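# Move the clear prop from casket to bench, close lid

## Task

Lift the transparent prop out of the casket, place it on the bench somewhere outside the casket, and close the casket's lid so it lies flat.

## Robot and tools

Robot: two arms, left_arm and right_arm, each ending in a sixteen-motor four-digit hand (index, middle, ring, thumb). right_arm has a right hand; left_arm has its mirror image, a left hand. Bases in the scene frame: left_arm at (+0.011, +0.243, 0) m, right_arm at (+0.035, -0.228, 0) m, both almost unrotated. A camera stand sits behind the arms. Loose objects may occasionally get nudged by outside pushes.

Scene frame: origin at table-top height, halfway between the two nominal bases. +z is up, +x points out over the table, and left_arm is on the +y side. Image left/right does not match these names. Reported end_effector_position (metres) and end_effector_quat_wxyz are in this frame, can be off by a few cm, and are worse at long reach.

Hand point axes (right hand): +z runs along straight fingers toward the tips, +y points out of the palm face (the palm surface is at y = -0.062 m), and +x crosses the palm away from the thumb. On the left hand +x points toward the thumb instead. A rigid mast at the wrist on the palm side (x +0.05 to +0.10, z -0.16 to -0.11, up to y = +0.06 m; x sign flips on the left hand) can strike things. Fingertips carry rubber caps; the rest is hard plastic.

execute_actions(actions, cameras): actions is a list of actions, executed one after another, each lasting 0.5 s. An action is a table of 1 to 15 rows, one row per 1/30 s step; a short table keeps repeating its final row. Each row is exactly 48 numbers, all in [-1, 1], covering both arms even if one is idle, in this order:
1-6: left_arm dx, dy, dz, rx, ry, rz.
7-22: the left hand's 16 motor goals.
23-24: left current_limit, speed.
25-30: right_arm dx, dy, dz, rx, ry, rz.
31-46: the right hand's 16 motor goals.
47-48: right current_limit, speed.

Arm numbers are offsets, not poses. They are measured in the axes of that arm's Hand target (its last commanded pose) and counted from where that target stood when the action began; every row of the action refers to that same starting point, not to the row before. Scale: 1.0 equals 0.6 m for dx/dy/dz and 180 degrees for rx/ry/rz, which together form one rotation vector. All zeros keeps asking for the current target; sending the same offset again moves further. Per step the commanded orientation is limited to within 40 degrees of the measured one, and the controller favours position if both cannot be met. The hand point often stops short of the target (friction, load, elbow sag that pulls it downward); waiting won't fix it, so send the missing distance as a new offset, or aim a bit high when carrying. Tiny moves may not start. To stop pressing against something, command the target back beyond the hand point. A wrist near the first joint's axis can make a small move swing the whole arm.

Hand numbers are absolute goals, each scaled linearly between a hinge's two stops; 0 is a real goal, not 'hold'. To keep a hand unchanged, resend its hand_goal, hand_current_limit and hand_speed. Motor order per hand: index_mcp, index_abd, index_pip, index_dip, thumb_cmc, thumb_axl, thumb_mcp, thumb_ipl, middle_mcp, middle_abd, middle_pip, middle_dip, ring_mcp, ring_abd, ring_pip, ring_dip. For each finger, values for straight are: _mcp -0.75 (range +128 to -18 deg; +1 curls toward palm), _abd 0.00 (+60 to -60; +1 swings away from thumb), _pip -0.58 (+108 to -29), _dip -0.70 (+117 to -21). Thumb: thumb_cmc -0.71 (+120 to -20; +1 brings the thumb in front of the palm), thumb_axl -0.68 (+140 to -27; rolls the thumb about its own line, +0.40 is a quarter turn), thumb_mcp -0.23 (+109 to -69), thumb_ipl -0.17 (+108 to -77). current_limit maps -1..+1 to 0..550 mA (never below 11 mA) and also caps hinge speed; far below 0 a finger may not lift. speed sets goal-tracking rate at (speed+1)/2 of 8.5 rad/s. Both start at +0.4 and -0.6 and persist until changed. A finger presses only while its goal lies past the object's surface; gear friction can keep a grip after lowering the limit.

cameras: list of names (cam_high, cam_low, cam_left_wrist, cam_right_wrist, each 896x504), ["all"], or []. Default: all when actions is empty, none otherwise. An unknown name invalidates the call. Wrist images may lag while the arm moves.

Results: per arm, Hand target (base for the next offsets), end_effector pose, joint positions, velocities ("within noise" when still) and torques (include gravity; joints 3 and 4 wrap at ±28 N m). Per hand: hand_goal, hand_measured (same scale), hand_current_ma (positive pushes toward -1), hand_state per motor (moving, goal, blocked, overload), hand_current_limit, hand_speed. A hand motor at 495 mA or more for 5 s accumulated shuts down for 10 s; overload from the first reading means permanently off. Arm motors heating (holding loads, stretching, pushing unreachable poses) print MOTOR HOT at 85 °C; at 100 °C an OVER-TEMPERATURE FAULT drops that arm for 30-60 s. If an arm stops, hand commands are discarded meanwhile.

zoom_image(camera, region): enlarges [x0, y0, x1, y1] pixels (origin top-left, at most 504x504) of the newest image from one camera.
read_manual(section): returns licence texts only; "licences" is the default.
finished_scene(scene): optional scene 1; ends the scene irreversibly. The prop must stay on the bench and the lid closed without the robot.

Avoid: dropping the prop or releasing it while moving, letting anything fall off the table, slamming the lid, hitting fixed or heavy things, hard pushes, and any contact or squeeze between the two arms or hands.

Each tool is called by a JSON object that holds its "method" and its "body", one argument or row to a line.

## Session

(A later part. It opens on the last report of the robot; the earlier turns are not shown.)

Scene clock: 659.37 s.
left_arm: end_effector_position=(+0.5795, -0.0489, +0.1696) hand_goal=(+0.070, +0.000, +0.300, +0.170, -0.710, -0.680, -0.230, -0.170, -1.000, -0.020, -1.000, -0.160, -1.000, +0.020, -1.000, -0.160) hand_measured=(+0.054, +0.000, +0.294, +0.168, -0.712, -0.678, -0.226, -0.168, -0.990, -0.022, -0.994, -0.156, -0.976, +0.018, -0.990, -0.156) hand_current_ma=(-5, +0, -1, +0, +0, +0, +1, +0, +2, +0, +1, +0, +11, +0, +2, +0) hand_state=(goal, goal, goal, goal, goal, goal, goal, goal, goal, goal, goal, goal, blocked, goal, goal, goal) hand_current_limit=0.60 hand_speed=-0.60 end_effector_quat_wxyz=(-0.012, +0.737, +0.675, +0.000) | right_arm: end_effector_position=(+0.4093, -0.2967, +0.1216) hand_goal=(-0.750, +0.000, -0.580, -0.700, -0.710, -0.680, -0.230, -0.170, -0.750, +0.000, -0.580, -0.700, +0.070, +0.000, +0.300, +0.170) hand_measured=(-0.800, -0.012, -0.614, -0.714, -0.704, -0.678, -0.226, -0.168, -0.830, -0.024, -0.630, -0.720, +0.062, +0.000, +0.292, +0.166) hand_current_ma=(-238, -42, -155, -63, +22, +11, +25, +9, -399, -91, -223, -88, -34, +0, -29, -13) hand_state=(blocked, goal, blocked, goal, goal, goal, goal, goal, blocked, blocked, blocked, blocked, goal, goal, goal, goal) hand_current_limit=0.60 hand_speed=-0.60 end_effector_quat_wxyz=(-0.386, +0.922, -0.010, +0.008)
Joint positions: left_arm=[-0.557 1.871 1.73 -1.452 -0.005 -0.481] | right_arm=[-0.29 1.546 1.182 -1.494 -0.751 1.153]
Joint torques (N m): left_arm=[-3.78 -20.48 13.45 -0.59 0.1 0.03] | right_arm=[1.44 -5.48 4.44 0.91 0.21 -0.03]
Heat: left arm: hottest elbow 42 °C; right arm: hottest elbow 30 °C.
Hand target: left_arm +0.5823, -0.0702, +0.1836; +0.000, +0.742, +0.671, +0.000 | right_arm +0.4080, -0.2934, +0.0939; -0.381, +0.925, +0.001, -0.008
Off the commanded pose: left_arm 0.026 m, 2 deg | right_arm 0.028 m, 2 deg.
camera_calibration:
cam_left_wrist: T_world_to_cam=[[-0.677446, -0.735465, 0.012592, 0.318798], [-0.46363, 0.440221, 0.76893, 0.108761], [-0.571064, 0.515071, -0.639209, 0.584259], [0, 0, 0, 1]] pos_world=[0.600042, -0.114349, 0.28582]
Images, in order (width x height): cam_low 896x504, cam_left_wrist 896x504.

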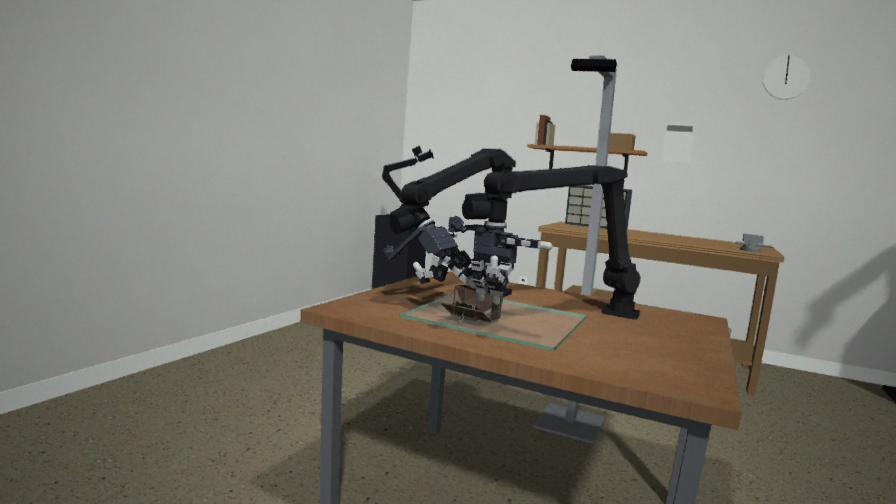

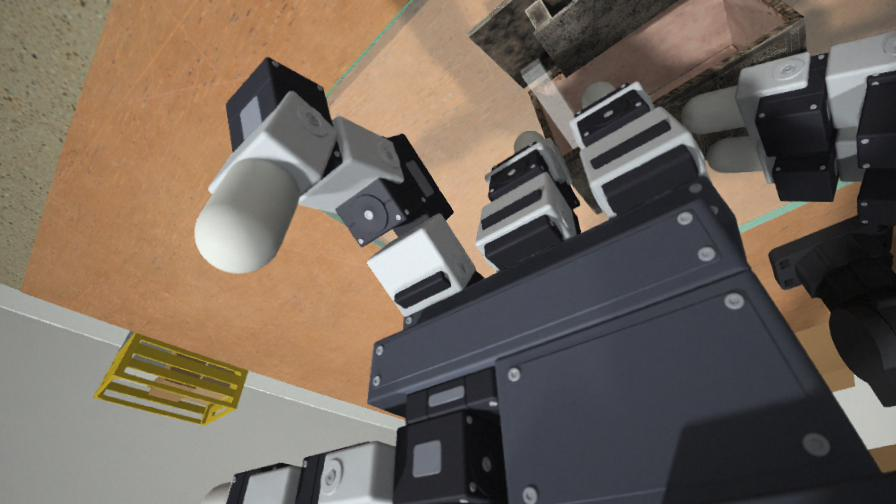

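{"method": "execute_actions", "body": {
  "actions": [
    [[0.015,0.005,0.05,0,0,0,0.07,0,0.3,0.17,-0.71,-0.68,-0.23,-0.17,-1,-0.02,-1,-0.16,-1,0.02,-1,-0.16,0.6,-0.6,0,0,0,0,0,0,-0.75,0,-0.58,-0.7,-0.71,-0.68,-0.23,-0.17,-0.75,0,-0.58,-0.7,0.07,0,0.3,0.17,0.6,-0.6]]
  ],
  "cameras": ["cam_low","cam_left_wrist"]
}}

{"method": "zoom_image", "body": {
  "camera": "cam_left_wrist",
  "region": [450, 0, 700, 160]
}}

Scene clock: 663.00 s.
left_arm: end_effector_position=(+0.5863, -0.0550, +0.1670) hand_goal=(+0.070, +0.000, +0.300, +0.170, -0.710, -0.680, -0.230, -0.170, -1.000, -0.020, -1.000, -0.160, -1.000, +0.020, -1.000, -0.160) hand_measured=(+0.054, +0.000, +0.294, +0.168, -0.712, -0.678, -0.226, -0.168, -0.990, -0.024, -0.994, -0.156, -0.986, +0.018, -0.994, -0.156) hand_current_ma=(-5, +0, -1, +0, +0, +0, +1, +0, +2, +0, +1, +0, +4, +0, +1, +0) hand_state=(goal, goal, goal, goal, goal, goal, goal, goal, goal, goal, goal, goal, goal, goal, goal, goal) hand_current_limit=0.60 hand_speed=-0.60 end_effector_quat_wxyz=(+0.005, +0.738, +0.675, +0.003) | right_arm: end_effector_position=(+0.4093, -0.2967, +0.1216) hand_goal=(-0.750, +0.000, -0.580, -0.700, -0.710, -0.680, -0.230, -0.170, -0.750, +0.000, -0.580, -0.700, +0.070, +0.000, +0.300, +0.170) hand_measured=(-0.800, -0.012, -0.614, -0.714, -0.704, -0.678, -0.226, -0.168, -0.830, -0.024, -0.630, -0.720, +0.062, +0.000, +0.292, +0.166) hand_current_ma=(-238, -42, -155, -63, +22, +11, +25, +9, -399, -91, -223, -88, -34, +0, -29, -13) hand_state=(blocked, goal, blocked, goal, goal, goal, goal, goal, blocked, blocked, blocked, blocked, goal, goal, goal, goal) hand_current_limit=0.60 hand_speed=-0.60 end_effector_quat_wxyz=(-0.386, +0.922, -0.010, +0.008)
Joint positions: left_arm=[-0.559 1.875 1.722 -1.407 -0.003 -0.481] | right_arm=[-0.29 1.546 1.182 -1.494 -0.751 1.153]
Joint torques (N m): left_arm=[-2.49 -20.25 8.83 0.61 -0.01 0.19] | right_arm=[1.44 -5.48 4.44 0.85 0.2 -0.03]
Heat: left arm: hottest elbow 42 °C; right arm: hottest elbow 30 °C.
Hand target: left_arm +0.5861, -0.0615, +0.1536; +0.000, +0.742, +0.671, +0.000 | right_arm +0.4080, -0.2934, +0.0939; -0.381, +0.925, +0.001, -0.008
Off the commanded pose: left_arm 0.015 m, 1 deg | right_arm 0.028 m, 2 deg.
camera_calibration:
cam_left_wrist: T_world_to_cam=[[-0.678863, -0.734206, 0.00924992, 0.320415], [-0.483726, 0.45667, 0.746633, 0.133001], [-0.552407, 0.502387, -0.665172, 0.582349], [0, 0, 0, 1]] pos_world=[0.603547, -0.118051, 0.285095]
Images, in order (width x height): cam_low 896x504, cam_left_wrist 896x504.

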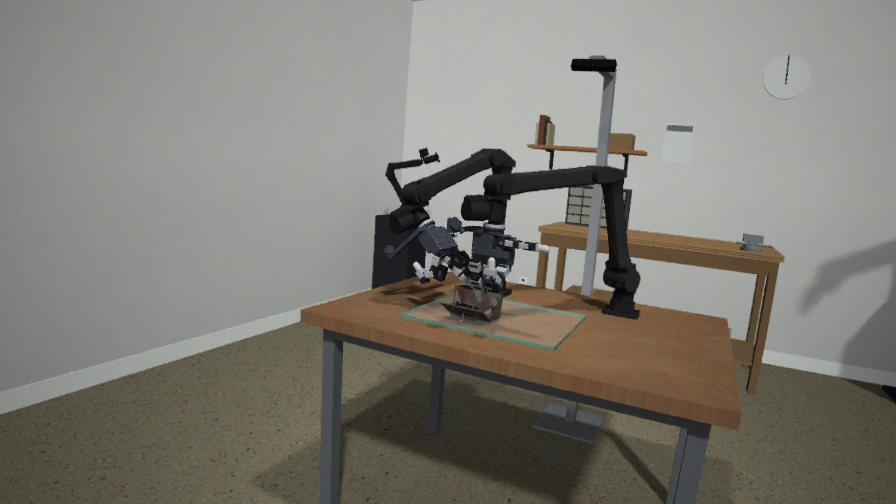

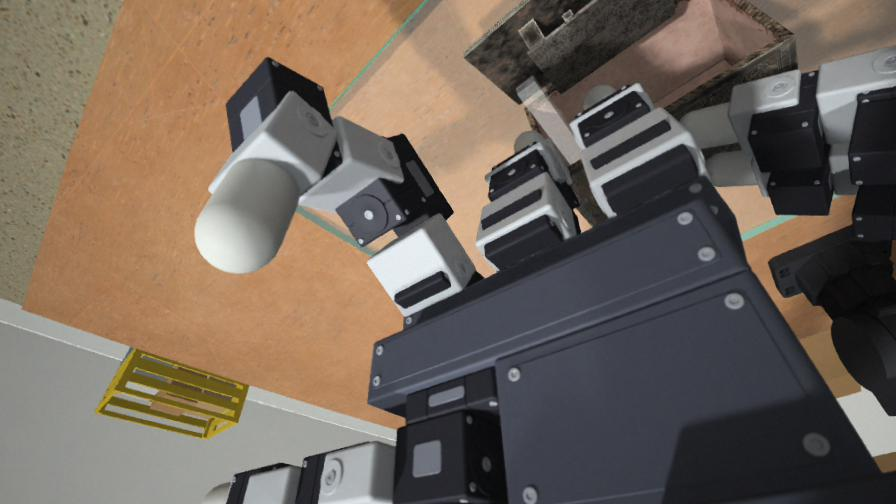

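Scaled by 2.016 from the camera's 896x504 image, which has a finer 1280x720 frame.

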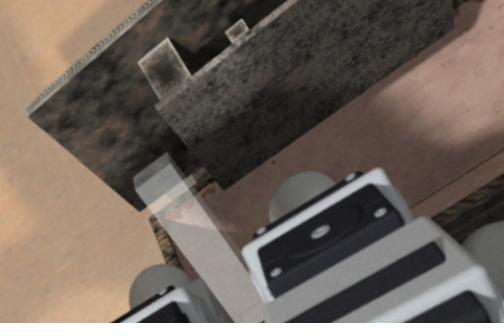

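{"method": "execute_actions", "body": {
  "actions": [
    [[0.025,0.002,0.015,0,0,0,0.07,0,0.3,0.17,-0.71,-0.68,-0.23,-0.17,-1,-0.02,-1,-0.16,-1,0.02,-1,-0.16,0.6,-0.6,0,0,0,0,0,0,-0.75,0,-0.58,-0.7,-0.71,-0.68,-0.23,-0.17,-0.75,0,-0.58,-0.7,0.07,0,0.3,0.17,0.6,-0.6]]
  ],
  "cameras": ["cam_low","cam_left_wrist"]
}}

{"method": "zoom_image", "body": {
  "camera": "cam_left_wrist",
  "region": [450, 0, 700, 160]
}}

Scene clock: 665.87 s.
left_arm: end_effector_position=(+0.5855, -0.0473, +0.1519) hand_goal=(+0.070, +0.000, +0.300, +0.170, -0.710, -0.680, -0.230, -0.170, -1.000, -0.020, -1.000, -0.160, -1.000, +0.020, -1.000, -0.160) hand_measured=(+0.054, +0.000, +0.294, +0.168, -0.712, -0.678, -0.226, -0.168, -0.988, -0.024, -0.994, -0.156, -0.988, +0.020, -1.000, -0.156) hand_current_ma=(-5, +0, -1, +0, +0, +0, +1, +0, +3, +0, +1, +0, +2, +0, +0, +0) hand_state=(goal, goal, goal, goal, goal, goal, goal, goal, goal, goal, goal, goal, goal, goal, goal, goal) hand_current_limit=0.60 hand_speed=-0.60 end_effector_quat_wxyz=(+0.001, +0.738, +0.674, +0.001) | right_arm: end_effector_position=(+0.4093, -0.2967, +0.1216) hand_goal=(-0.750, +0.000, -0.580, -0.700, -0.710, -0.680, -0.230, -0.170, -0.750, +0.000, -0.580, -0.700, +0.070, +0.000, +0.300, +0.170) hand_measured=(-0.800, -0.012, -0.614, -0.714, -0.704, -0.678, -0.226, -0.168, -0.830, -0.024, -0.630, -0.720, +0.062, +0.000, +0.292, +0.166) hand_current_ma=(-238, -42, -155, -63, +22, +11, +25, +9, -399, -91, -223, -88, -34, +0, -29, -13) hand_state=(blocked, goal, blocked, goal, goal, goal, goal, goal, blocked, blocked, blocked, blocked, goal, goal, goal, goal) hand_current_limit=0.60 hand_speed=-0.60 end_effector_quat_wxyz=(-0.386, +0.922, -0.010, +0.008)
Joint positions: left_arm=[-0.548 1.875 1.684 -1.378 -0.002 -0.47] | right_arm=[-0.29 1.546 1.182 -1.494 -0.751 1.153]
Joint torques (N m): left_arm=[-1.14 -21.07 8.68 0.54 -0.03 0.32] | right_arm=[1.44 -5.6 4.42 0.91 0.21 -0.03]
Heat: left arm: hottest elbow 42 °C; right arm: hottest elbow 30 °C.
Hand target: left_arm +0.5889, -0.0467, +0.1446; +0.000, +0.742, +0.671, +0.000 | right_arm +0.4080, -0.2934, +0.0939; -0.381, +0.925, +0.001, -0.008
Off the commanded pose: left_arm 0.008 m, 1 deg | right_arm 0.028 m, 2 deg.
camera_calibration:
cam_left_wrist: T_world_to_cam=[[-0.679326, -0.733744, 0.0116465, 0.325525], [-0.477187, 0.453742, 0.752603, 0.13557], [-0.557502, 0.505705, -0.658372, 0.570075], [0, 0, 0, 1]] pos_world=[0.603648, -0.110951, 0.2695]
Images, in order (width x height): cam_low 896x504, cam_left_wrist 896x504.

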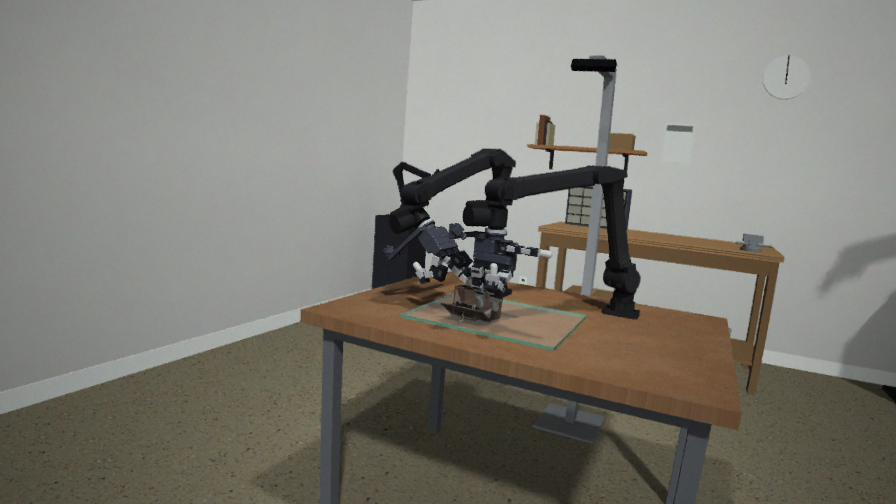

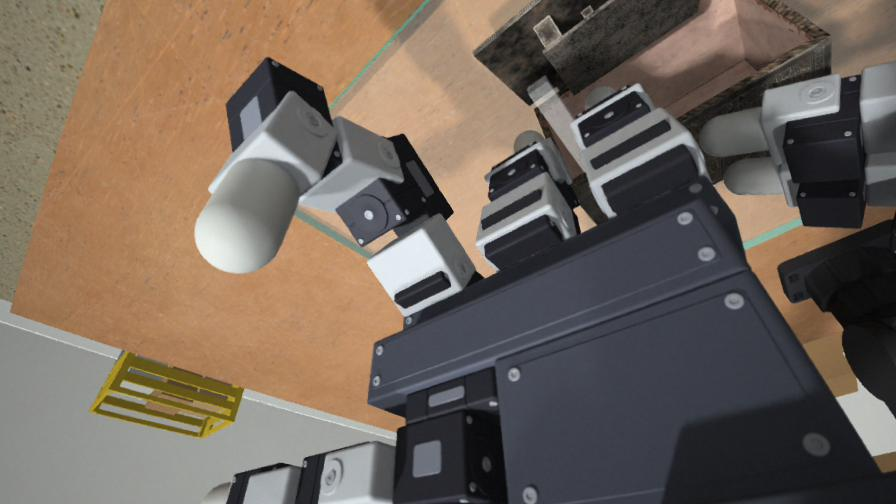

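Scaled by 2.016 from the camera's 896x504 image, which has a finer 1280x720 frame.

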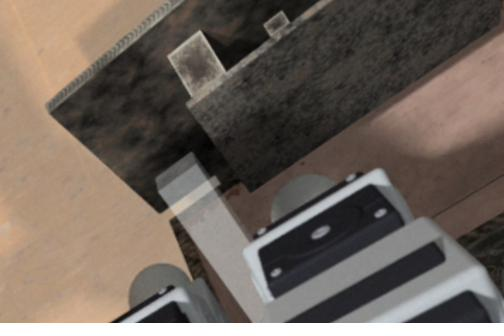

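{"method": "execute_actions", "body": {
  "actions": [
    [[0.0,-0.006,0.018,0,0,0,0.07,0,0.3,0.17,-0.71,-0.68,-0.23,-0.17,-1,-0.02,-1,-0.16,-1,0.02,-1,-0.16,0.6,-0.6,0,0,0,0,0,0,-0.75,0,-0.58,-0.7,-0.71,-0.68,-0.23,-0.17,-0.75,0,-0.58,-0.7,0.07,0,0.3,0.17,0.6,-0.6]]
  ],
  "cameras": ["cam_low","cam_left_wrist"]
}}

{"method": "zoom_image", "body": {
  "camera": "cam_left_wrist",
  "region": [450, 0, 700, 160]
}}

{"method": "zoom_image", "body": {
  "camera": "cam_low",
  "region": [430, 240, 540, 340]
}}

Scene clock: 668.33 s.
left_arm: end_effector_position=(+0.5892, -0.0485, +0.1479) hand_goal=(+0.070, +0.000, +0.300, +0.170, -0.710, -0.680, -0.230, -0.170, -1.000, -0.020, -1.000, -0.160, -1.000, +0.020, -1.000, -0.160) hand_measured=(+0.054, +0.000, +0.294, +0.168, -0.712, -0.678, -0.226, -0.168, -0.988, -0.024, -0.994, -0.156, -1.000, +0.020, -1.000, -0.156) hand_current_ma=(-5, +0, -1, +0, +0, +0, +1, +0, +3, +0, +1, +0, +0, +0, +0, +0) hand_state=(goal, goal, goal, goal, goal, goal, goal, goal, goal, goal, goal, goal, goal, goal, goal, goal) hand_current_limit=0.60 hand_speed=-0.60 end_effector_quat_wxyz=(+0.011, +0.738, +0.675, +0.004) | right_arm: end_effector_position=(+0.4093, -0.2967, +0.1216) hand_goal=(-0.750, +0.000, -0.580, -0.700, -0.710, -0.680, -0.230, -0.170, -0.750, +0.000, -0.580, -0.700, +0.070, +0.000, +0.300, +0.170) hand_measured=(-0.800, -0.012, -0.614, -0.714, -0.704, -0.678, -0.226, -0.168, -0.830, -0.024, -0.630, -0.720, +0.062, +0.000, +0.292, +0.166) hand_current_ma=(-238, -42, -155, -63, +22, +11, +25, +9, -399, -91, -223, -88, -34, +0, -29, -13) hand_state=(blocked, goal, blocked, goal, goal, goal, goal, goal, blocked, blocked, blocked, blocked, goal, goal, goal, goal) hand_current_limit=0.60 hand_speed=-0.60 end_effector_quat_wxyz=(-0.386, +0.922, -0.010, +0.008)
Joint positions: left_arm=[-0.546 1.873 1.667 -1.341 -0.002 -0.47] | right_arm=[-0.29 1.546 1.182 -1.494 -0.751 1.153]
Joint torques (N m): left_arm=[-1.55 -21.07 7.61 0.31 -0.03 0.29] | right_arm=[1.26 -5.54 4.41 0.9 0.21 -0.03]
Heat: left arm: hottest elbow 42 °C; right arm: hottest elbow 30 °C.
Hand target: left_arm +0.5853, -0.0463, +0.1339; +0.000, +0.742, +0.671, +0.000 | right_arm +0.4080, -0.2934, +0.0939; -0.381, +0.925, +0.001, -0.008
Off the commanded pose: left_arm 0.015 m, 2 deg | right_arm 0.028 m, 2 deg.
camera_calibration:
cam_left_wrist: T_world_to_cam=[[-0.678323, -0.734725, 0.00755728, 0.327171], [-0.491804, 0.461643, 0.738251, 0.151887], [-0.545901, 0.497056, -0.674484, 0.565159], [0, 0, 0, 1]] pos_world=[0.605147, -0.110652, 0.266587]
Images, in order (width x height): cam_low 896x504, cam_left_wrist 896x504.

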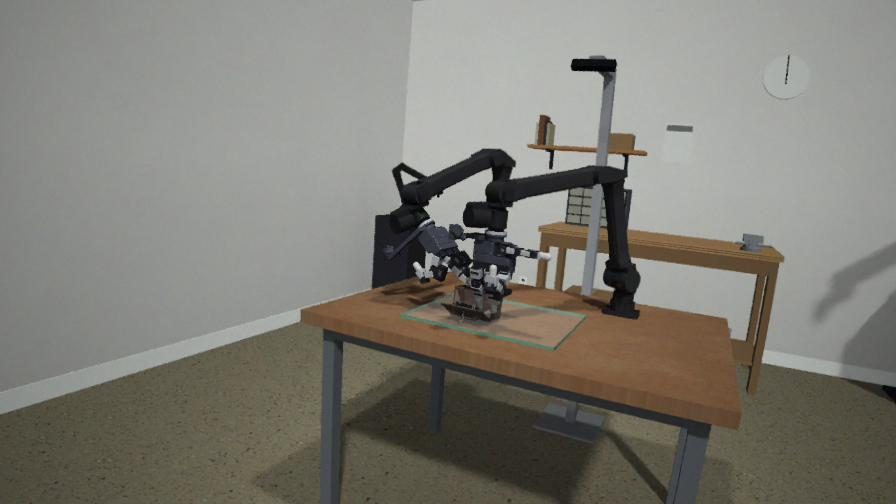

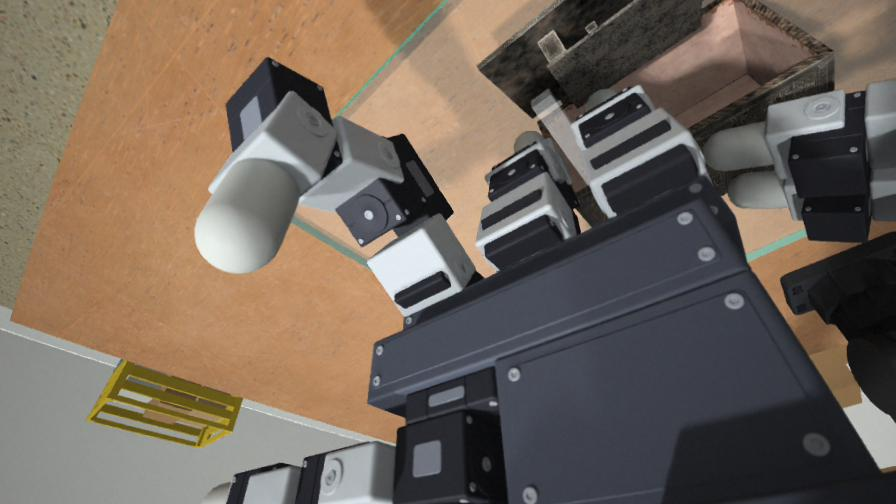

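Scaled by 2.016 from the camera's 896x504 image, which has a finer 1280x720 frame.

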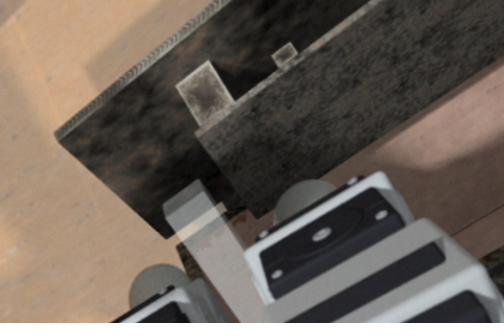

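Scaled by 4.582 from the camera's 896x504 image, which has a finer 1280x720 frame.

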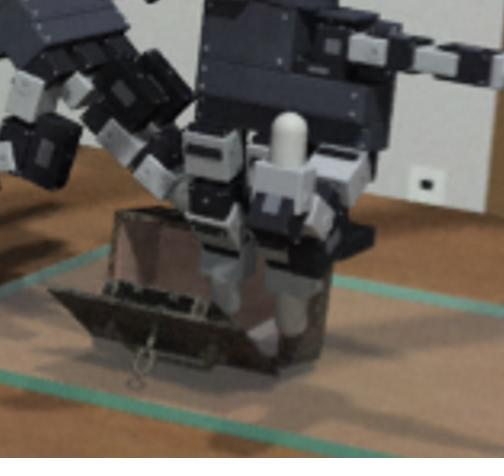

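{"method": "execute_actions", "body": {
  "actions": [
    [[-0.03,0.002,-0.085,0,0,0.0333,0.07,0,0.3,0.17,-0.71,-0.68,-0.23,-0.17,-1,-0.02,-1,-0.16,-1,0.02,-1,-0.16,0.6,-0.6,0,0,0,0,0,0,-0.75,0,-0.58,-0.7,-0.71,-0.68,-0.23,-0.17,-0.75,0,-0.58,-0.7,0.07,0,0.3,0.17,0.6,-0.6]],
    [[0.002,0.002,0.025,0,0,0.0,0.07,0,0.3,0.17,-0.71,-0.68,-0.23,-0.17,-1,-0.02,-1,-0.16,-1,0.02,-1,-0.16,0.6,-0.6,0,0,0,0,0,0,-0.75,0,-0.58,-0.7,-0.71,-0.68,-0.23,-0.17,-0.75,0,-0.58,-0.7,0.07,0,0.3,0.17,0.6,-0.6]]
  ],
  "cameras": ["cam_left_wrist"]
}}

{"method": "zoom_image", "body": {
  "camera": "cam_left_wrist",
  "region": [450, 0, 700, 160]
}}

Scene clock: 676.93 s.
left_arm: end_effector_position=(+0.5818, -0.0497, +0.1594) hand_goal=(+0.070, +0.000, +0.300, +0.170, -0.710, -0.680, -0.230, -0.170, -1.000, -0.020, -1.000, -0.160, -1.000, +0.020, -1.000, -0.160) hand_measured=(+0.054, +0.000, +0.294, +0.168, -0.712, -0.678, -0.226, -0.168, -0.988, -0.022, -0.992, -0.156, -0.958, +0.024, -0.982, -0.156) hand_current_ma=(-5, +0, -1, +0, +0, +0, +1, +0, +3, +0, +1, +0, +34, +0, +6, +0) hand_state=(goal, goal, goal, goal, goal, goal, goal, goal, goal, goal, goal, goal, blocked, goal, goal, goal) hand_current_limit=0.60 hand_speed=-0.60 end_effector_quat_wxyz=(-0.012, +0.764, +0.646, -0.002) | right_arm: end_effector_position=(+0.4093, -0.2967, +0.1216) hand_goal=(-0.750, +0.000, -0.580, -0.700, -0.710, -0.680, -0.230, -0.170, -0.750, +0.000, -0.580, -0.700, +0.070, +0.000, +0.300, +0.170) hand_measured=(-0.800, -0.012, -0.614, -0.714, -0.704, -0.678, -0.226, -0.168, -0.830, -0.024, -0.630, -0.720, +0.062, +0.000, +0.292, +0.166) hand_current_ma=(-238, -42, -155, -63, +22, +11, +25, +9, -399, -91, -223, -88, -34, +0, -29, -13) hand_state=(blocked, goal, blocked, goal, goal, goal, goal, goal, blocked, blocked, blocked, blocked, goal, goal, goal, goal) hand_current_limit=0.60 hand_speed=-0.60 end_effector_quat_wxyz=(-0.386, +0.922, -0.010, +0.008)
Joint positions: left_arm=[-0.546 1.871 1.704 -1.428 -0.004 -0.392] | right_arm=[-0.29 1.546 1.182 -1.494 -0.751 1.153]
Joint torques (N m): left_arm=[-2.55 -21.48 11.33 0.1 0.01 0.41] | right_arm=[1.38 -5.48 4.45 0.9 0.21 -0.04]
Heat: left arm: hottest elbow 41 °C; right arm: hottest elbow 30 °C.
Hand target: left_arm +0.5861, -0.0634, +0.1698; +0.000, +0.776, +0.631, +0.000 | right_arm +0.4080, -0.2934, +0.0939; -0.381, +0.925, +0.001, -0.008
Off the commanded pose: left_arm 0.018 m, 3 deg | right_arm 0.028 m, 2 deg.
camera_calibration:
cam_left_wrist: T_world_to_cam=[[-0.733185, -0.679824, 0.0166845, 0.354413], [-0.424369, 0.476574, 0.769928, 0.0968507], [-0.531367, 0.557419, -0.637913, 0.558221], [0, 0, 0, 1]] pos_world=[0.597571, -0.116381, 0.275615]
Images, in order (width x height): cam_left_wrist 896x504.

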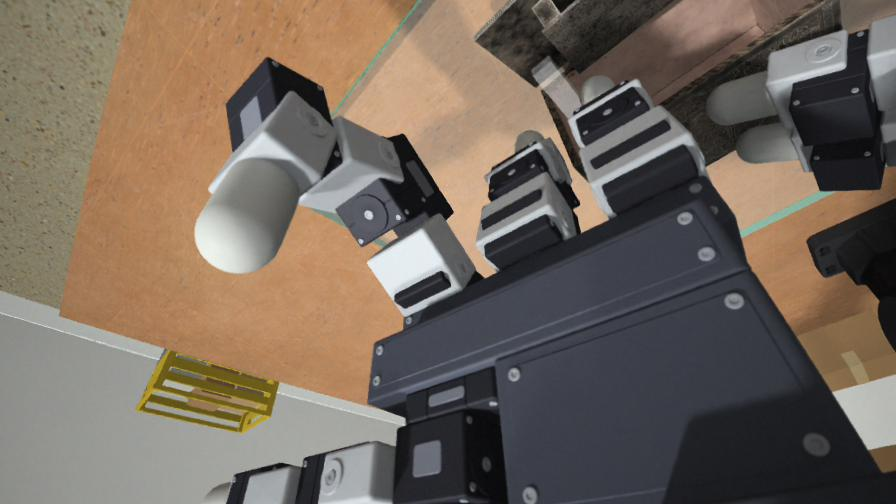

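Scaled by 2.016 from the camera's 896x504 image, which has a finer 1280x720 frame.

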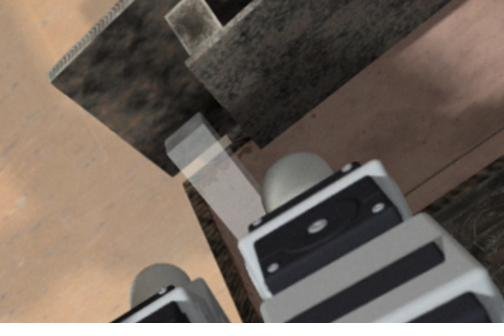

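{"method": "execute_actions", "body": {
  "actions": [
    [[0.035,0.0225,-0.067,0,0,0.0,0.07,0,0.3,0.17,-0.71,-0.68,-0.23,-0.17,-1,0,-1,-0.16,-1,0,-1,-0.16,0.6,-0.6,0,0,0,0,0,0,-0.75,0,-0.58,-0.7,-0.71,-0.68,-0.23,-0.17,-0.75,0,-0.58,-0.7,0.07,0,0.3,0.17,0.6,-0.6]],
    [[0.035,0.0225,0.0,0,0,-0.0333,0.07,0,0.3,0.17,-0.71,-0.68,-0.23,-0.17,0.07,0,0.3,0.17,-1,0,-1,-0.69,0.6,-0.6,0,0,0,0,0,0,-0.75,0,-0.58,-0.7,-0.71,-0.68,-0.23,-0.17,-0.75,0,-0.58,-0.7,0.07,0,0.3,0.17,0.6,-0.6]],
    [[0.0,0.0,0.05,0,0,0.0,0.07,0,0.3,0.17,-0.71,-0.68,-0.23,-0.17,0.07,0,0.3,0.17,-1,0,-1,-0.69,0.6,-0.6,0,0,0,0,0,0,-0.75,0,-0.58,-0.7,-0.71,-0.68,-0.23,-0.17,-0.75,0,-0.58,-0.7,0.07,0,0.3,0.17,0.6,-0.6]]
  ],
  "cameras": ["cam_left_wrist","cam_low"]
}}

{"method": "zoom_image", "body": {
  "camera": "cam_left_wrist",
  "region": [450, 0, 700, 160]
}}

{"method": "zoom_image", "body": {
  "camera": "cam_low",
  "region": [430, 240, 540, 340]
}}

Scene clock: 686.33 s.
left_arm: end_effector_position=(+0.6148, -0.0343, +0.1939) hand_goal=(+0.070, +0.000, +0.300, +0.170, -0.710, -0.680, -0.230, -0.170, +0.070, +0.000, +0.300, +0.170, -1.000, +0.000, -1.000, -0.690) hand_measured=(+0.054, +0.000, +0.294, +0.168, -0.712, -0.678, -0.226, -0.168, +0.052, -0.002, +0.292, +0.168, -0.986, +0.002, -0.992, -0.686) hand_current_ma=(-5, +0, -1, +0, +0, +0, +1, +0, -6, +0, -1, +0, +4, +0, +1, +0) hand_state=(goal, goal, goal, goal, goal, goal, goal, goal, goal, goal, goal, goal, goal, goal, goal, goal) hand_current_limit=0.60 hand_speed=-0.60 end_effector_quat_wxyz=(+0.005, +0.751, +0.661, +0.003) | right_arm: end_effector_position=(+0.4093, -0.2967, +0.1216) hand_goal=(-0.750, +0.000, -0.580, -0.700, -0.710, -0.680, -0.230, -0.170, -0.750, +0.000, -0.580, -0.700, +0.070, +0.000, +0.300, +0.170) hand_measured=(-0.800, -0.012, -0.614, -0.714, -0.704, -0.678, -0.226, -0.168, -0.830, -0.024, -0.630, -0.720, +0.062, +0.000, +0.292, +0.166) hand_current_ma=(-238, -42, -155, -63, +22, +11, +25, +9, -399, -91, -223, -88, -34, +0, -29, -13) hand_state=(blocked, goal, blocked, goal, goal, goal, goal, goal, blocked, blocked, blocked, blocked, goal, goal, goal, goal) hand_current_limit=0.60 hand_speed=-0.60 end_effector_quat_wxyz=(-0.386, +0.922, -0.010, +0.008)
Joint positions: left_arm=[-0.499 1.899 1.83 -1.491 -0.002 -0.383] | right_arm=[-0.29 1.546 1.182 -1.494 -0.751 1.153]
Joint torques (N m): left_arm=[-0.85 -20.84 9.06 0.79 -0.06 0] | right_arm=[1.49 -5.54 4.41 0.88 0.2 -0.03]
Heat: left arm: hottest elbow 43 °C; right arm: hottest elbow 30 °C.
Hand target: left_arm +0.6211, -0.0279, +0.1801; +0.000, +0.742, +0.671, +0.000 | right_arm +0.4080, -0.2934, +0.0939; -0.381, +0.925, +0.001, -0.008
Off the commanded pose: left_arm 0.017 m, 2 deg | right_arm 0.028 m, 2 deg.
camera_calibration:
cam_left_wrist: T_world_to_cam=[[-0.706388, -0.70777, 0.00876448, 0.372607], [-0.465654, 0.473999, 0.747322, 0.106576], [-0.533087, 0.523818, -0.664404, 0.594231], [0, 0, 0, 1]] pos_world=[0.62961, -0.0980658, 0.311897]
Images, in order (width x height): cam_low 896x504, cam_left_wrist 896x504.

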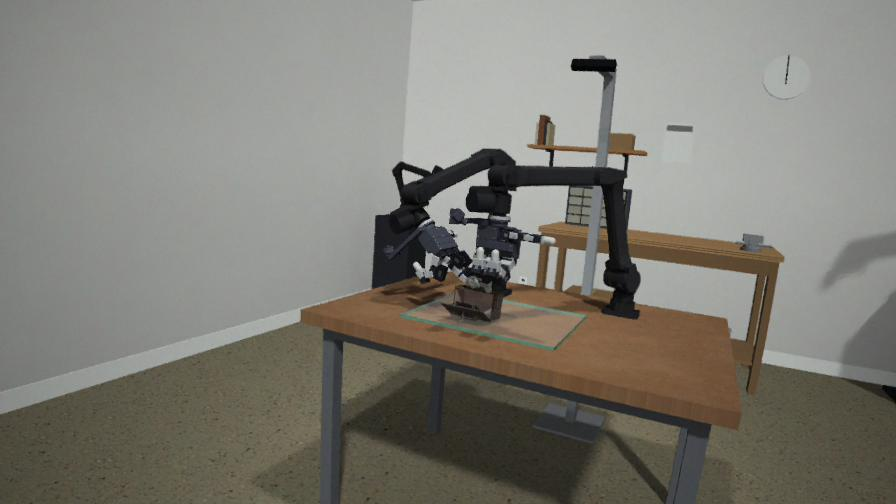

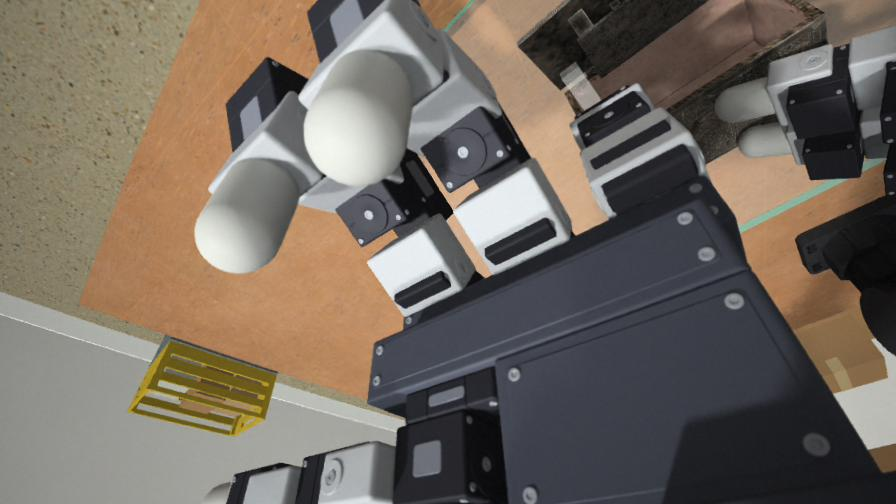

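Scaled by 2.016 from the camera's 896x504 image, which has a finer 1280x720 frame.

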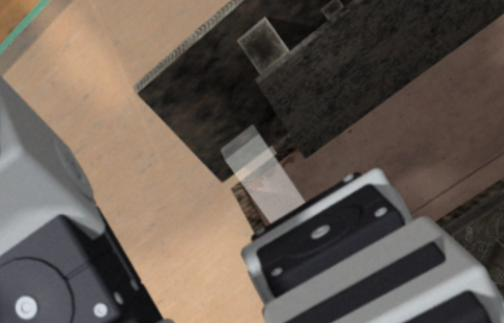

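Scaled by 4.582 from the camera's 896x504 image, which has a finer 1280x720 frame.

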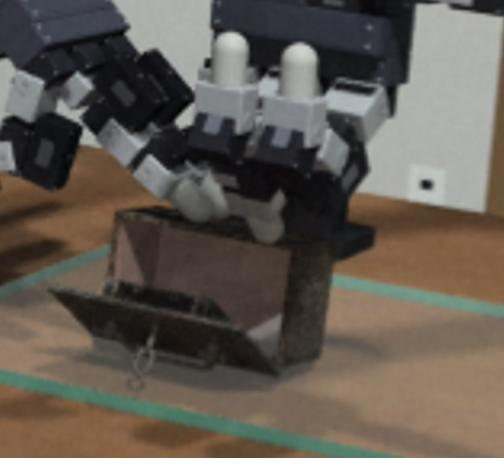

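{"method": "execute_actions", "body": {
  "actions": [
    [[0.009,0.0225,0.038,0,0,0.0,0.07,0,0.3,0.17,-0.71,-0.68,-0.23,-0.17,0.07,0,0.3,0.17,-1,0,-1,-0.69,0.6,-0.6,0,0,0,0,0,0,-0.75,0,-0.58,-0.7,-0.71,-0.68,-0.23,-0.17,-0.75,0,-0.58,-0.7,0.07,0,0.3,0.17,0.6,-0.6]]
  ],
  "cameras": ["cam_left_wrist","cam_low"]
}}

{"method": "zoom_image", "body": {
  "camera": "cam_left_wrist",
  "region": [450, 0, 700, 160]
}}

{"method": "zoom_image", "body": {
  "camera": "cam_low",
  "region": [430, 240, 540, 340]
}}

Scene clock: 689.43 s.
left_arm: end_effector_position=(+0.6263, -0.0313, +0.1623) hand_goal=(+0.070, +0.000, +0.300, +0.170, -0.710, -0.680, -0.230, -0.170, +0.070, +0.000, +0.300, +0.170, -1.000, +0.000, -1.000, -0.690) hand_measured=(+0.054, +0.000, +0.294, +0.168, -0.712, -0.678, -0.226, -0.168, +0.052, -0.002, +0.292, +0.168, -0.988, +0.002, -0.994, -0.686) hand_current_ma=(-5, +0, -1, +0, +0, +0, +1, +0, -6, +0, -1, +0, +3, +0, +1, +0) hand_state=(goal, goal, goal, goal, goal, goal, goal, goal, goal, goal, goal, goal, goal, goal, goal, goal) hand_current_limit=0.60 hand_speed=-0.60 end_effector_quat_wxyz=(-0.003, +0.747, +0.665, +0.000) | right_arm: end_effector_position=(+0.4093, -0.2967, +0.1216) hand_goal=(-0.750, +0.000, -0.580, -0.700, -0.710, -0.680, -0.230, -0.170, -0.750, +0.000, -0.580, -0.700, +0.070, +0.000, +0.300, +0.170) hand_measured=(-0.800, -0.012, -0.614, -0.714, -0.704, -0.678, -0.226, -0.168, -0.830, -0.024, -0.630, -0.720, +0.062, +0.000, +0.292, +0.166) hand_current_ma=(-238, -42, -155, -63, +22, +11, +25, +9, -399, -91, -223, -88, -34, +0, -29, -13) hand_state=(blocked, goal, blocked, goal, goal, goal, goal, goal, blocked, blocked, blocked, blocked, goal, goal, goal, goal) hand_current_limit=0.60 hand_speed=-0.60 end_effector_quat_wxyz=(-0.386, +0.922, -0.010, +0.008)
Joint positions: left_arm=[-0.486 1.945 1.819 -1.45 -0.002 -0.383] | right_arm=[-0.29 1.546 1.182 -1.494 -0.751 1.153]
Joint torques (N m): left_arm=[-1.08 -22.36 9.39 0.73 -0.07 0.16] | right_arm=[1.38 -5.6 4.42 0.9 0.2 -0.03]
Heat: left arm: hottest elbow 43 °C; right arm: hottest elbow 30 °C.
Hand target: left_arm +0.6351, -0.0238, +0.1573; +0.000, +0.742, +0.671, +0.000 | right_arm +0.4080, -0.2934, +0.0939; -0.381, +0.925, +0.001, -0.008
Off the commanded pose: left_arm 0.013 m, 1 deg | right_arm 0.028 m, 2 deg.
camera_calibration:
cam_left_wrist: T_world_to_cam=[[-0.697508, -0.716452, 0.0133917, 0.376486], [-0.460725, 0.462699, 0.757391, 0.12901], [-0.548831, 0.522116, -0.652824, 0.585696], [0, 0, 0, 1]] pos_world=[0.643489, -0.0957602, 0.279603]
Images, in order (width x height): cam_low 896x504, cam_left_wrist 896x504.

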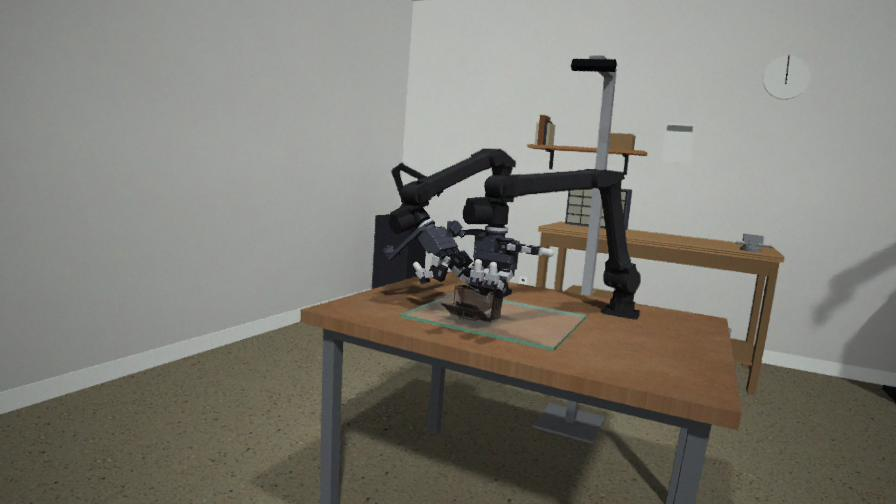

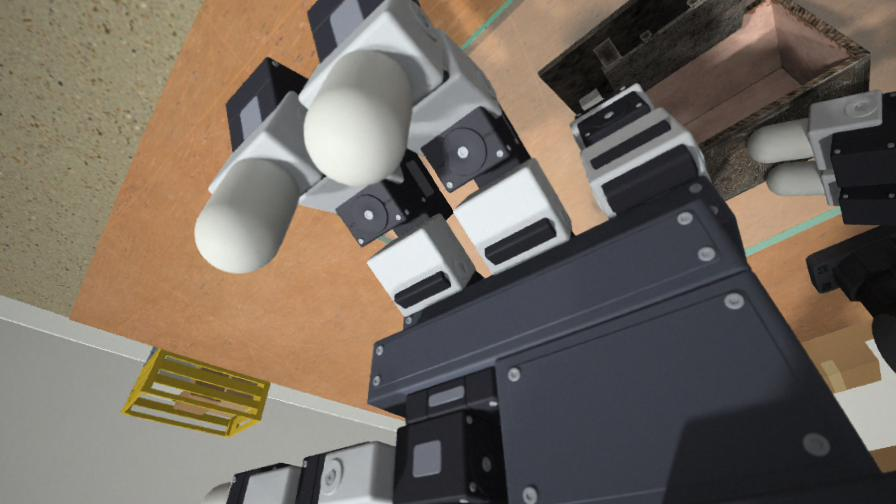

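Scaled by 2.016 from the camera's 896x504 image, which has a finer 1280x720 frame.

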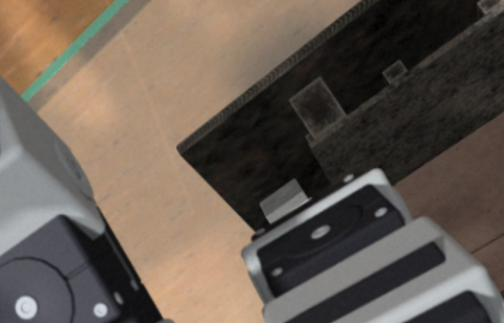

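Scaled by 4.582 from the camera's 896x504 image, which has a finer 1280x720 frame.

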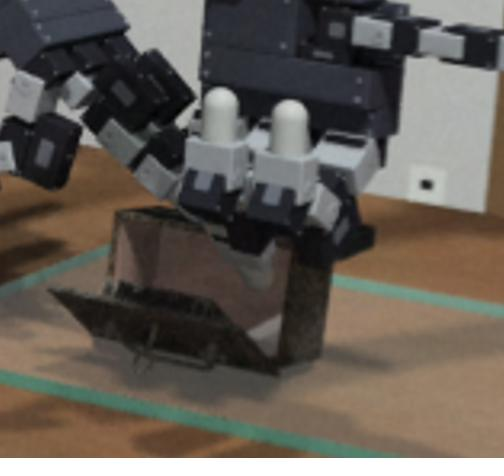

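{"method": "execute_actions", "body": {
  "actions": [
    [[-0.003,-0.032,0.02,0,0,0.0,0.07,0,0.3,0.17,-0.71,-0.68,-0.23,-0.17,0.07,0,0.3,0.17,-1,0,-1,-0.69,0.6,-0.6,0,0,0,0,0,0,-0.75,0,-0.58,-0.7,-0.71,-0.68,-0.23,-0.17,-0.75,0,-0.58,-0.7,0.07,0,0.3,0.17,0.6,-0.6]]
  ],
  "cameras": ["cam_left_wrist","cam_low"]
}}

{"method": "zoom_image", "body": {
  "camera": "cam_left_wrist",
  "region": [450, 0, 700, 160]
}}

{"method": "zoom_image", "body": {
  "camera": "cam_low",
  "region": [430, 240, 540, 340]
}}

Scene clock: 692.33 s.
left_arm: end_effector_position=(+0.6138, -0.0269, +0.1377) hand_goal=(+0.070, +0.000, +0.300, +0.170, -0.710, -0.680, -0.230, -0.170, +0.070, +0.000, +0.300, +0.170, -1.000, +0.000, -1.000, -0.690) hand_measured=(+0.054, +0.000, +0.294, +0.168, -0.712, -0.678, -0.226, -0.168, +0.054, -0.002, +0.292, +0.168, -0.984, +0.006, -0.992, -0.686) hand_current_ma=(-5, +0, -1, +0, +0, +0, +1, +0, -5, +0, -1, +0, +5, +1, +1, +0) hand_state=(goal, goal, goal, goal, goal, goal, goal, goal, goal, goal, goal, goal, goal, goal, goal, goal) hand_current_limit=0.60 hand_speed=-0.60 end_effector_quat_wxyz=(-0.010, +0.747, +0.665, -0.003) | right_arm: end_effector_position=(+0.4093, -0.2967, +0.1216) hand_goal=(-0.750, +0.000, -0.580, -0.700, -0.710, -0.680, -0.230, -0.170, -0.750, +0.000, -0.580, -0.700, +0.070, +0.000, +0.300, +0.170) hand_measured=(-0.800, -0.012, -0.614, -0.714, -0.704, -0.678, -0.226, -0.168, -0.830, -0.024, -0.630, -0.720, +0.062, +0.000, +0.292, +0.166) hand_current_ma=(-238, -42, -155, -63, +22, +11, +25, +9, -399, -91, -223, -88, -34, +0, -29, -13) hand_state=(blocked, goal, blocked, goal, goal, goal, goal, goal, blocked, blocked, blocked, blocked, goal, goal, goal, goal) hand_current_limit=0.60 hand_speed=-0.60 end_effector_quat_wxyz=(-0.386, +0.922, -0.010, +0.008)
Joint positions: left_arm=[-0.49 1.93 1.733 -1.394 -0.001 -0.386] | right_arm=[-0.29 1.546 1.182 -1.494 -0.751 1.153]
Joint torques (N m): left_arm=[-2.08 -23.88 8.76 0.58 -0.13 0.04] | right_arm=[1.38 -5.54 4.41 0.9 0.21 -0.03]
Heat: left arm: hottest elbow 43 °C; right arm: hottest elbow 30 °C.
Hand target: left_arm +0.6158, -0.0237, +0.1453; +0.000, +0.742, +0.671, +0.000 | right_arm +0.4080, -0.2934, +0.0939; -0.381, +0.925, +0.001, -0.008
Off the commanded pose: left_arm 0.008 m, 1 deg | right_arm 0.028 m, 2 deg.
camera_calibration:
cam_left_wrist: T_world_to_cam=[[-0.69755, -0.716298, 0.0184954, 0.370686], [-0.450214, 0.458219, 0.766383, 0.132131], [-0.557434, 0.526264, -0.642117, 0.564425], [0, 0, 0, 1]] pos_world=[0.632688, -0.0920597, 0.254308]
Images, in order (width x height): cam_low 896x504, cam_left_wrist 896x504.

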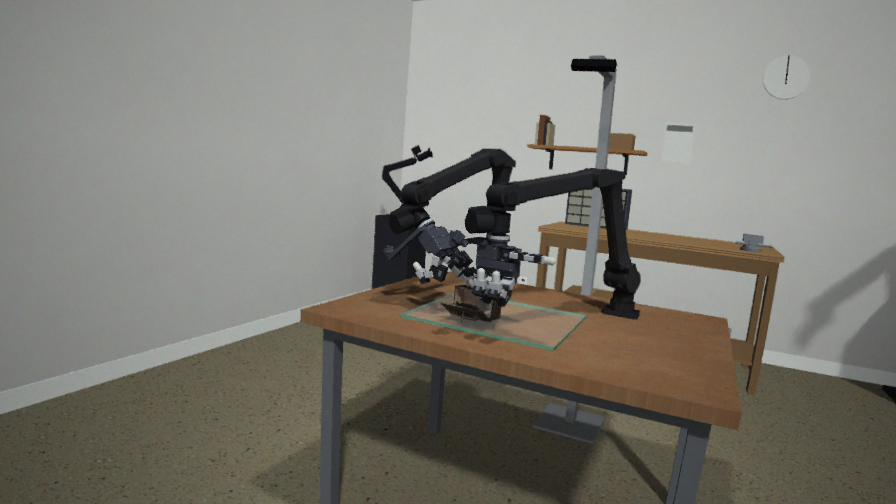

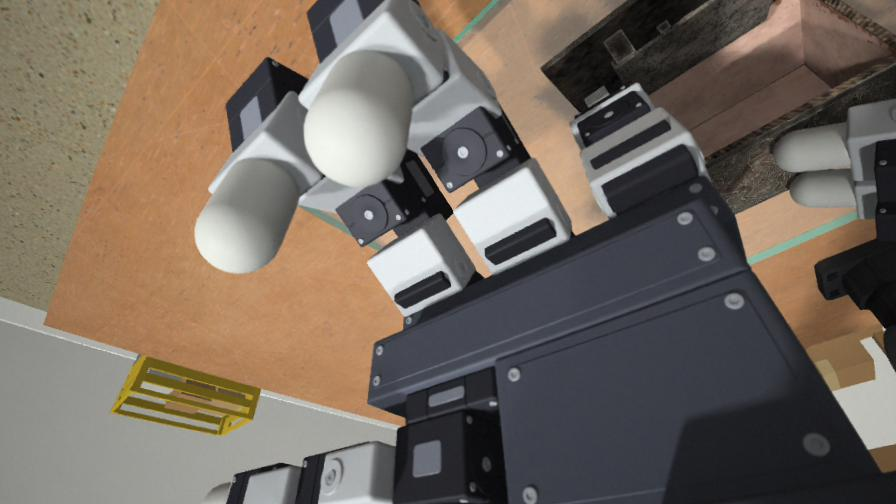

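Scaled by 2.016 from the camera's 896x504 image, which has a finer 1280x720 frame.

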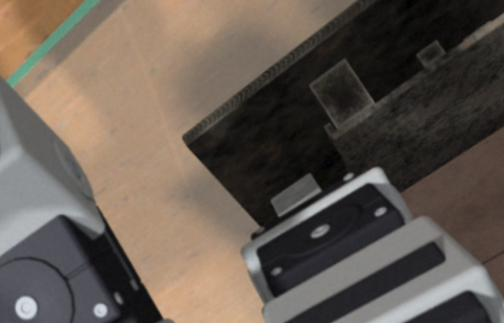

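Scaled by 4.582 from the camera's 896x504 image, which has a finer 1280x720 frame.

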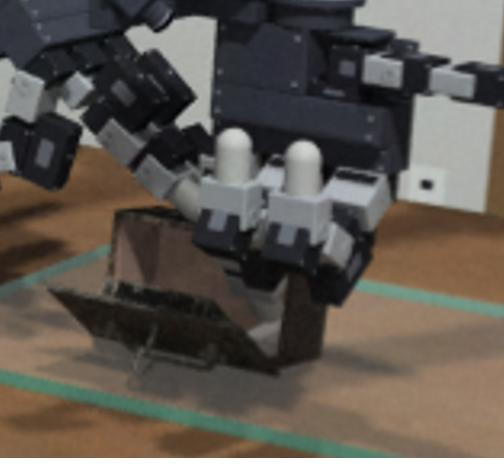

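{"method": "execute_actions", "body": {
  "actions": [
    [[-0.003,-0.03,0.008,0,0,0.0,0.07,0,0.3,0.17,-0.71,-0.68,-0.23,-0.17,0.07,0,0.3,0.17,-1,0,-1,-0.69,0.6,-0.6,0,0,0,0,0,0,-0.75,0,-0.58,-0.7,-0.71,-0.68,-0.23,-0.17,-0.75,0,-0.58,-0.7,0.07,0,0.3,0.17,0.6,-0.6]]
  ],
  "cameras": ["cam_left_wrist","cam_low"]
}}

{"method": "zoom_image", "body": {
  "camera": "cam_left_wrist",
  "region": [450, 0, 700, 160]
}}

{"method": "zoom_image", "body": {
  "camera": "cam_low",
  "region": [430, 240, 540, 340]
}}

Scene clock: 694.90 s.
left_arm: end_effector_position=(+0.6038, -0.0212, +0.1402) hand_goal=(+0.070, +0.000, +0.300, +0.170, -0.710, -0.680, -0.230, -0.170, +0.070, +0.000, +0.300, +0.170, -1.000, +0.000, -1.000, -0.690) hand_measured=(+0.054, +0.000, +0.294, +0.168, -0.712, -0.678, -0.226, -0.168, +0.054, -0.002, +0.292, +0.168, -0.968, +0.018, -0.984, -0.684) hand_current_ma=(-5, +0, -1, +0, +0, +0, +1, +0, -5, +0, -1, +0, +19, +4, +5, +1) hand_state=(goal, goal, goal, goal, goal, goal, goal, goal, goal, goal, goal, goal, blocked, goal, goal, goal) hand_current_limit=0.60 hand_speed=-0.60 end_effector_quat_wxyz=(+0.002, +0.741, +0.672, +0.000) | right_arm: end_effector_position=(+0.4093, -0.2967, +0.1216) hand_goal=(-0.750, +0.000, -0.580, -0.700, -0.710, -0.680, -0.230, -0.170, -0.750, +0.000, -0.580, -0.700, +0.070, +0.000, +0.300, +0.170) hand_measured=(-0.800, -0.012, -0.614, -0.714, -0.704, -0.678, -0.226, -0.168, -0.830, -0.024, -0.630, -0.720, +0.062, +0.000, +0.292, +0.166) hand_current_ma=(-238, -42, -155, -63, +22, +11, +25, +9, -399, -91, -223, -88, -34, +0, -29, -13) hand_state=(blocked, goal, blocked, goal, goal, goal, goal, goal, blocked, blocked, blocked, blocked, goal, goal, goal, goal) hand_current_limit=0.60 hand_speed=-0.60 end_effector_quat_wxyz=(-0.386, +0.922, -0.010, +0.008)
Joint positions: left_arm=[-0.491 1.885 1.669 -1.35 0 -0.405] | right_arm=[-0.29 1.546 1.182 -1.494 -0.751 1.153]
Joint torques (N m): left_arm=[-3.43 -22.77 8.23 0.18 -0.19 0.1] | right_arm=[1.38 -5.6 4.41 0.88 0.21 -0.04]
Heat: left arm: hottest elbow 42 °C; right arm: hottest elbow 30 °C.
Hand target: left_arm +0.5977, -0.0237, +0.1404; +0.000, +0.742, +0.671, +0.000 | right_arm +0.4080, -0.2934, +0.0939; -0.381, +0.925, +0.001, -0.008
Off the commanded pose: left_arm 0.007 m, 0 deg | right_arm 0.028 m, 2 deg.
camera_calibration:
cam_left_wrist: T_world_to_cam=[[-0.684933, -0.728482, 0.0134054, 0.360536], [-0.47373, 0.459239, 0.751452, 0.139317], [-0.553575, 0.508344, -0.659652, 0.55714], [0, 0, 0, 1]] pos_world=[0.62136, -0.0845542, 0.257995]
Images, in order (width x height): cam_low 896x504, cam_left_wrist 896x504.

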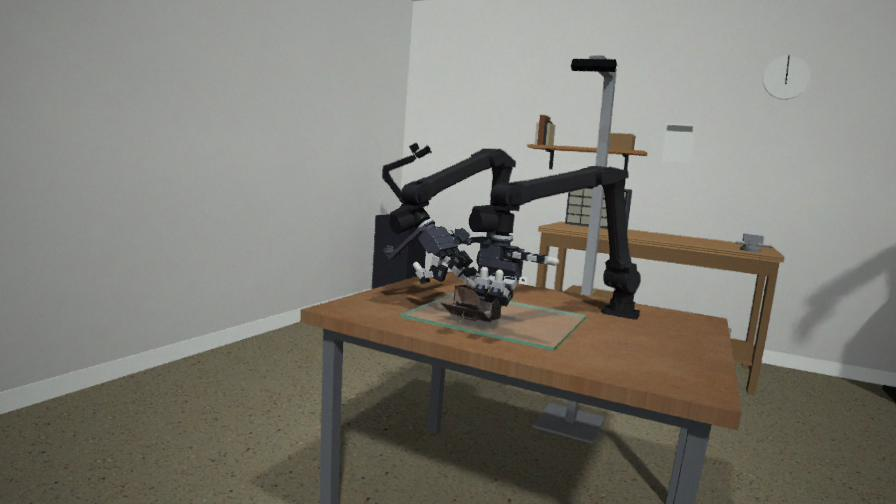

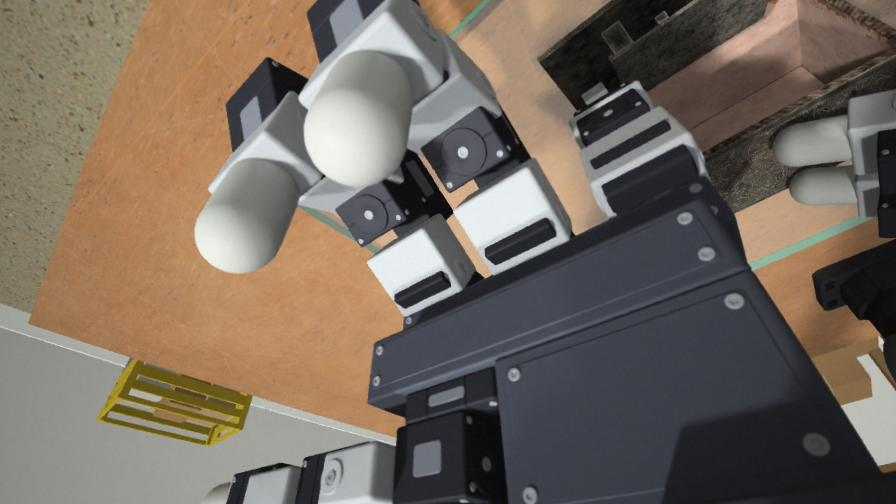

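Scaled by 2.016 from the camera's 896x504 image, which has a finer 1280x720 frame.

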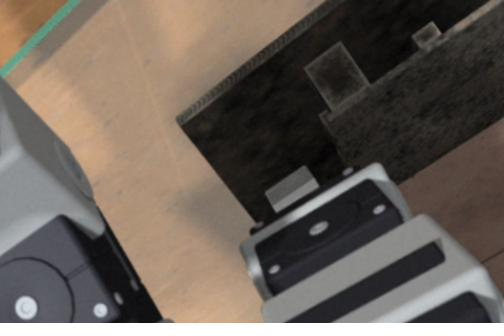

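Scaled by 4.582 from the camera's 896x504 image, which has a finer 1280x720 frame.

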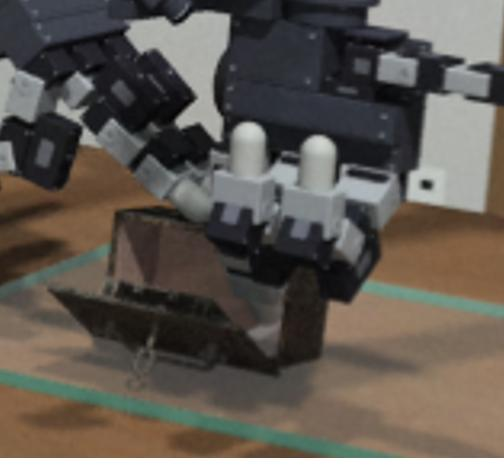

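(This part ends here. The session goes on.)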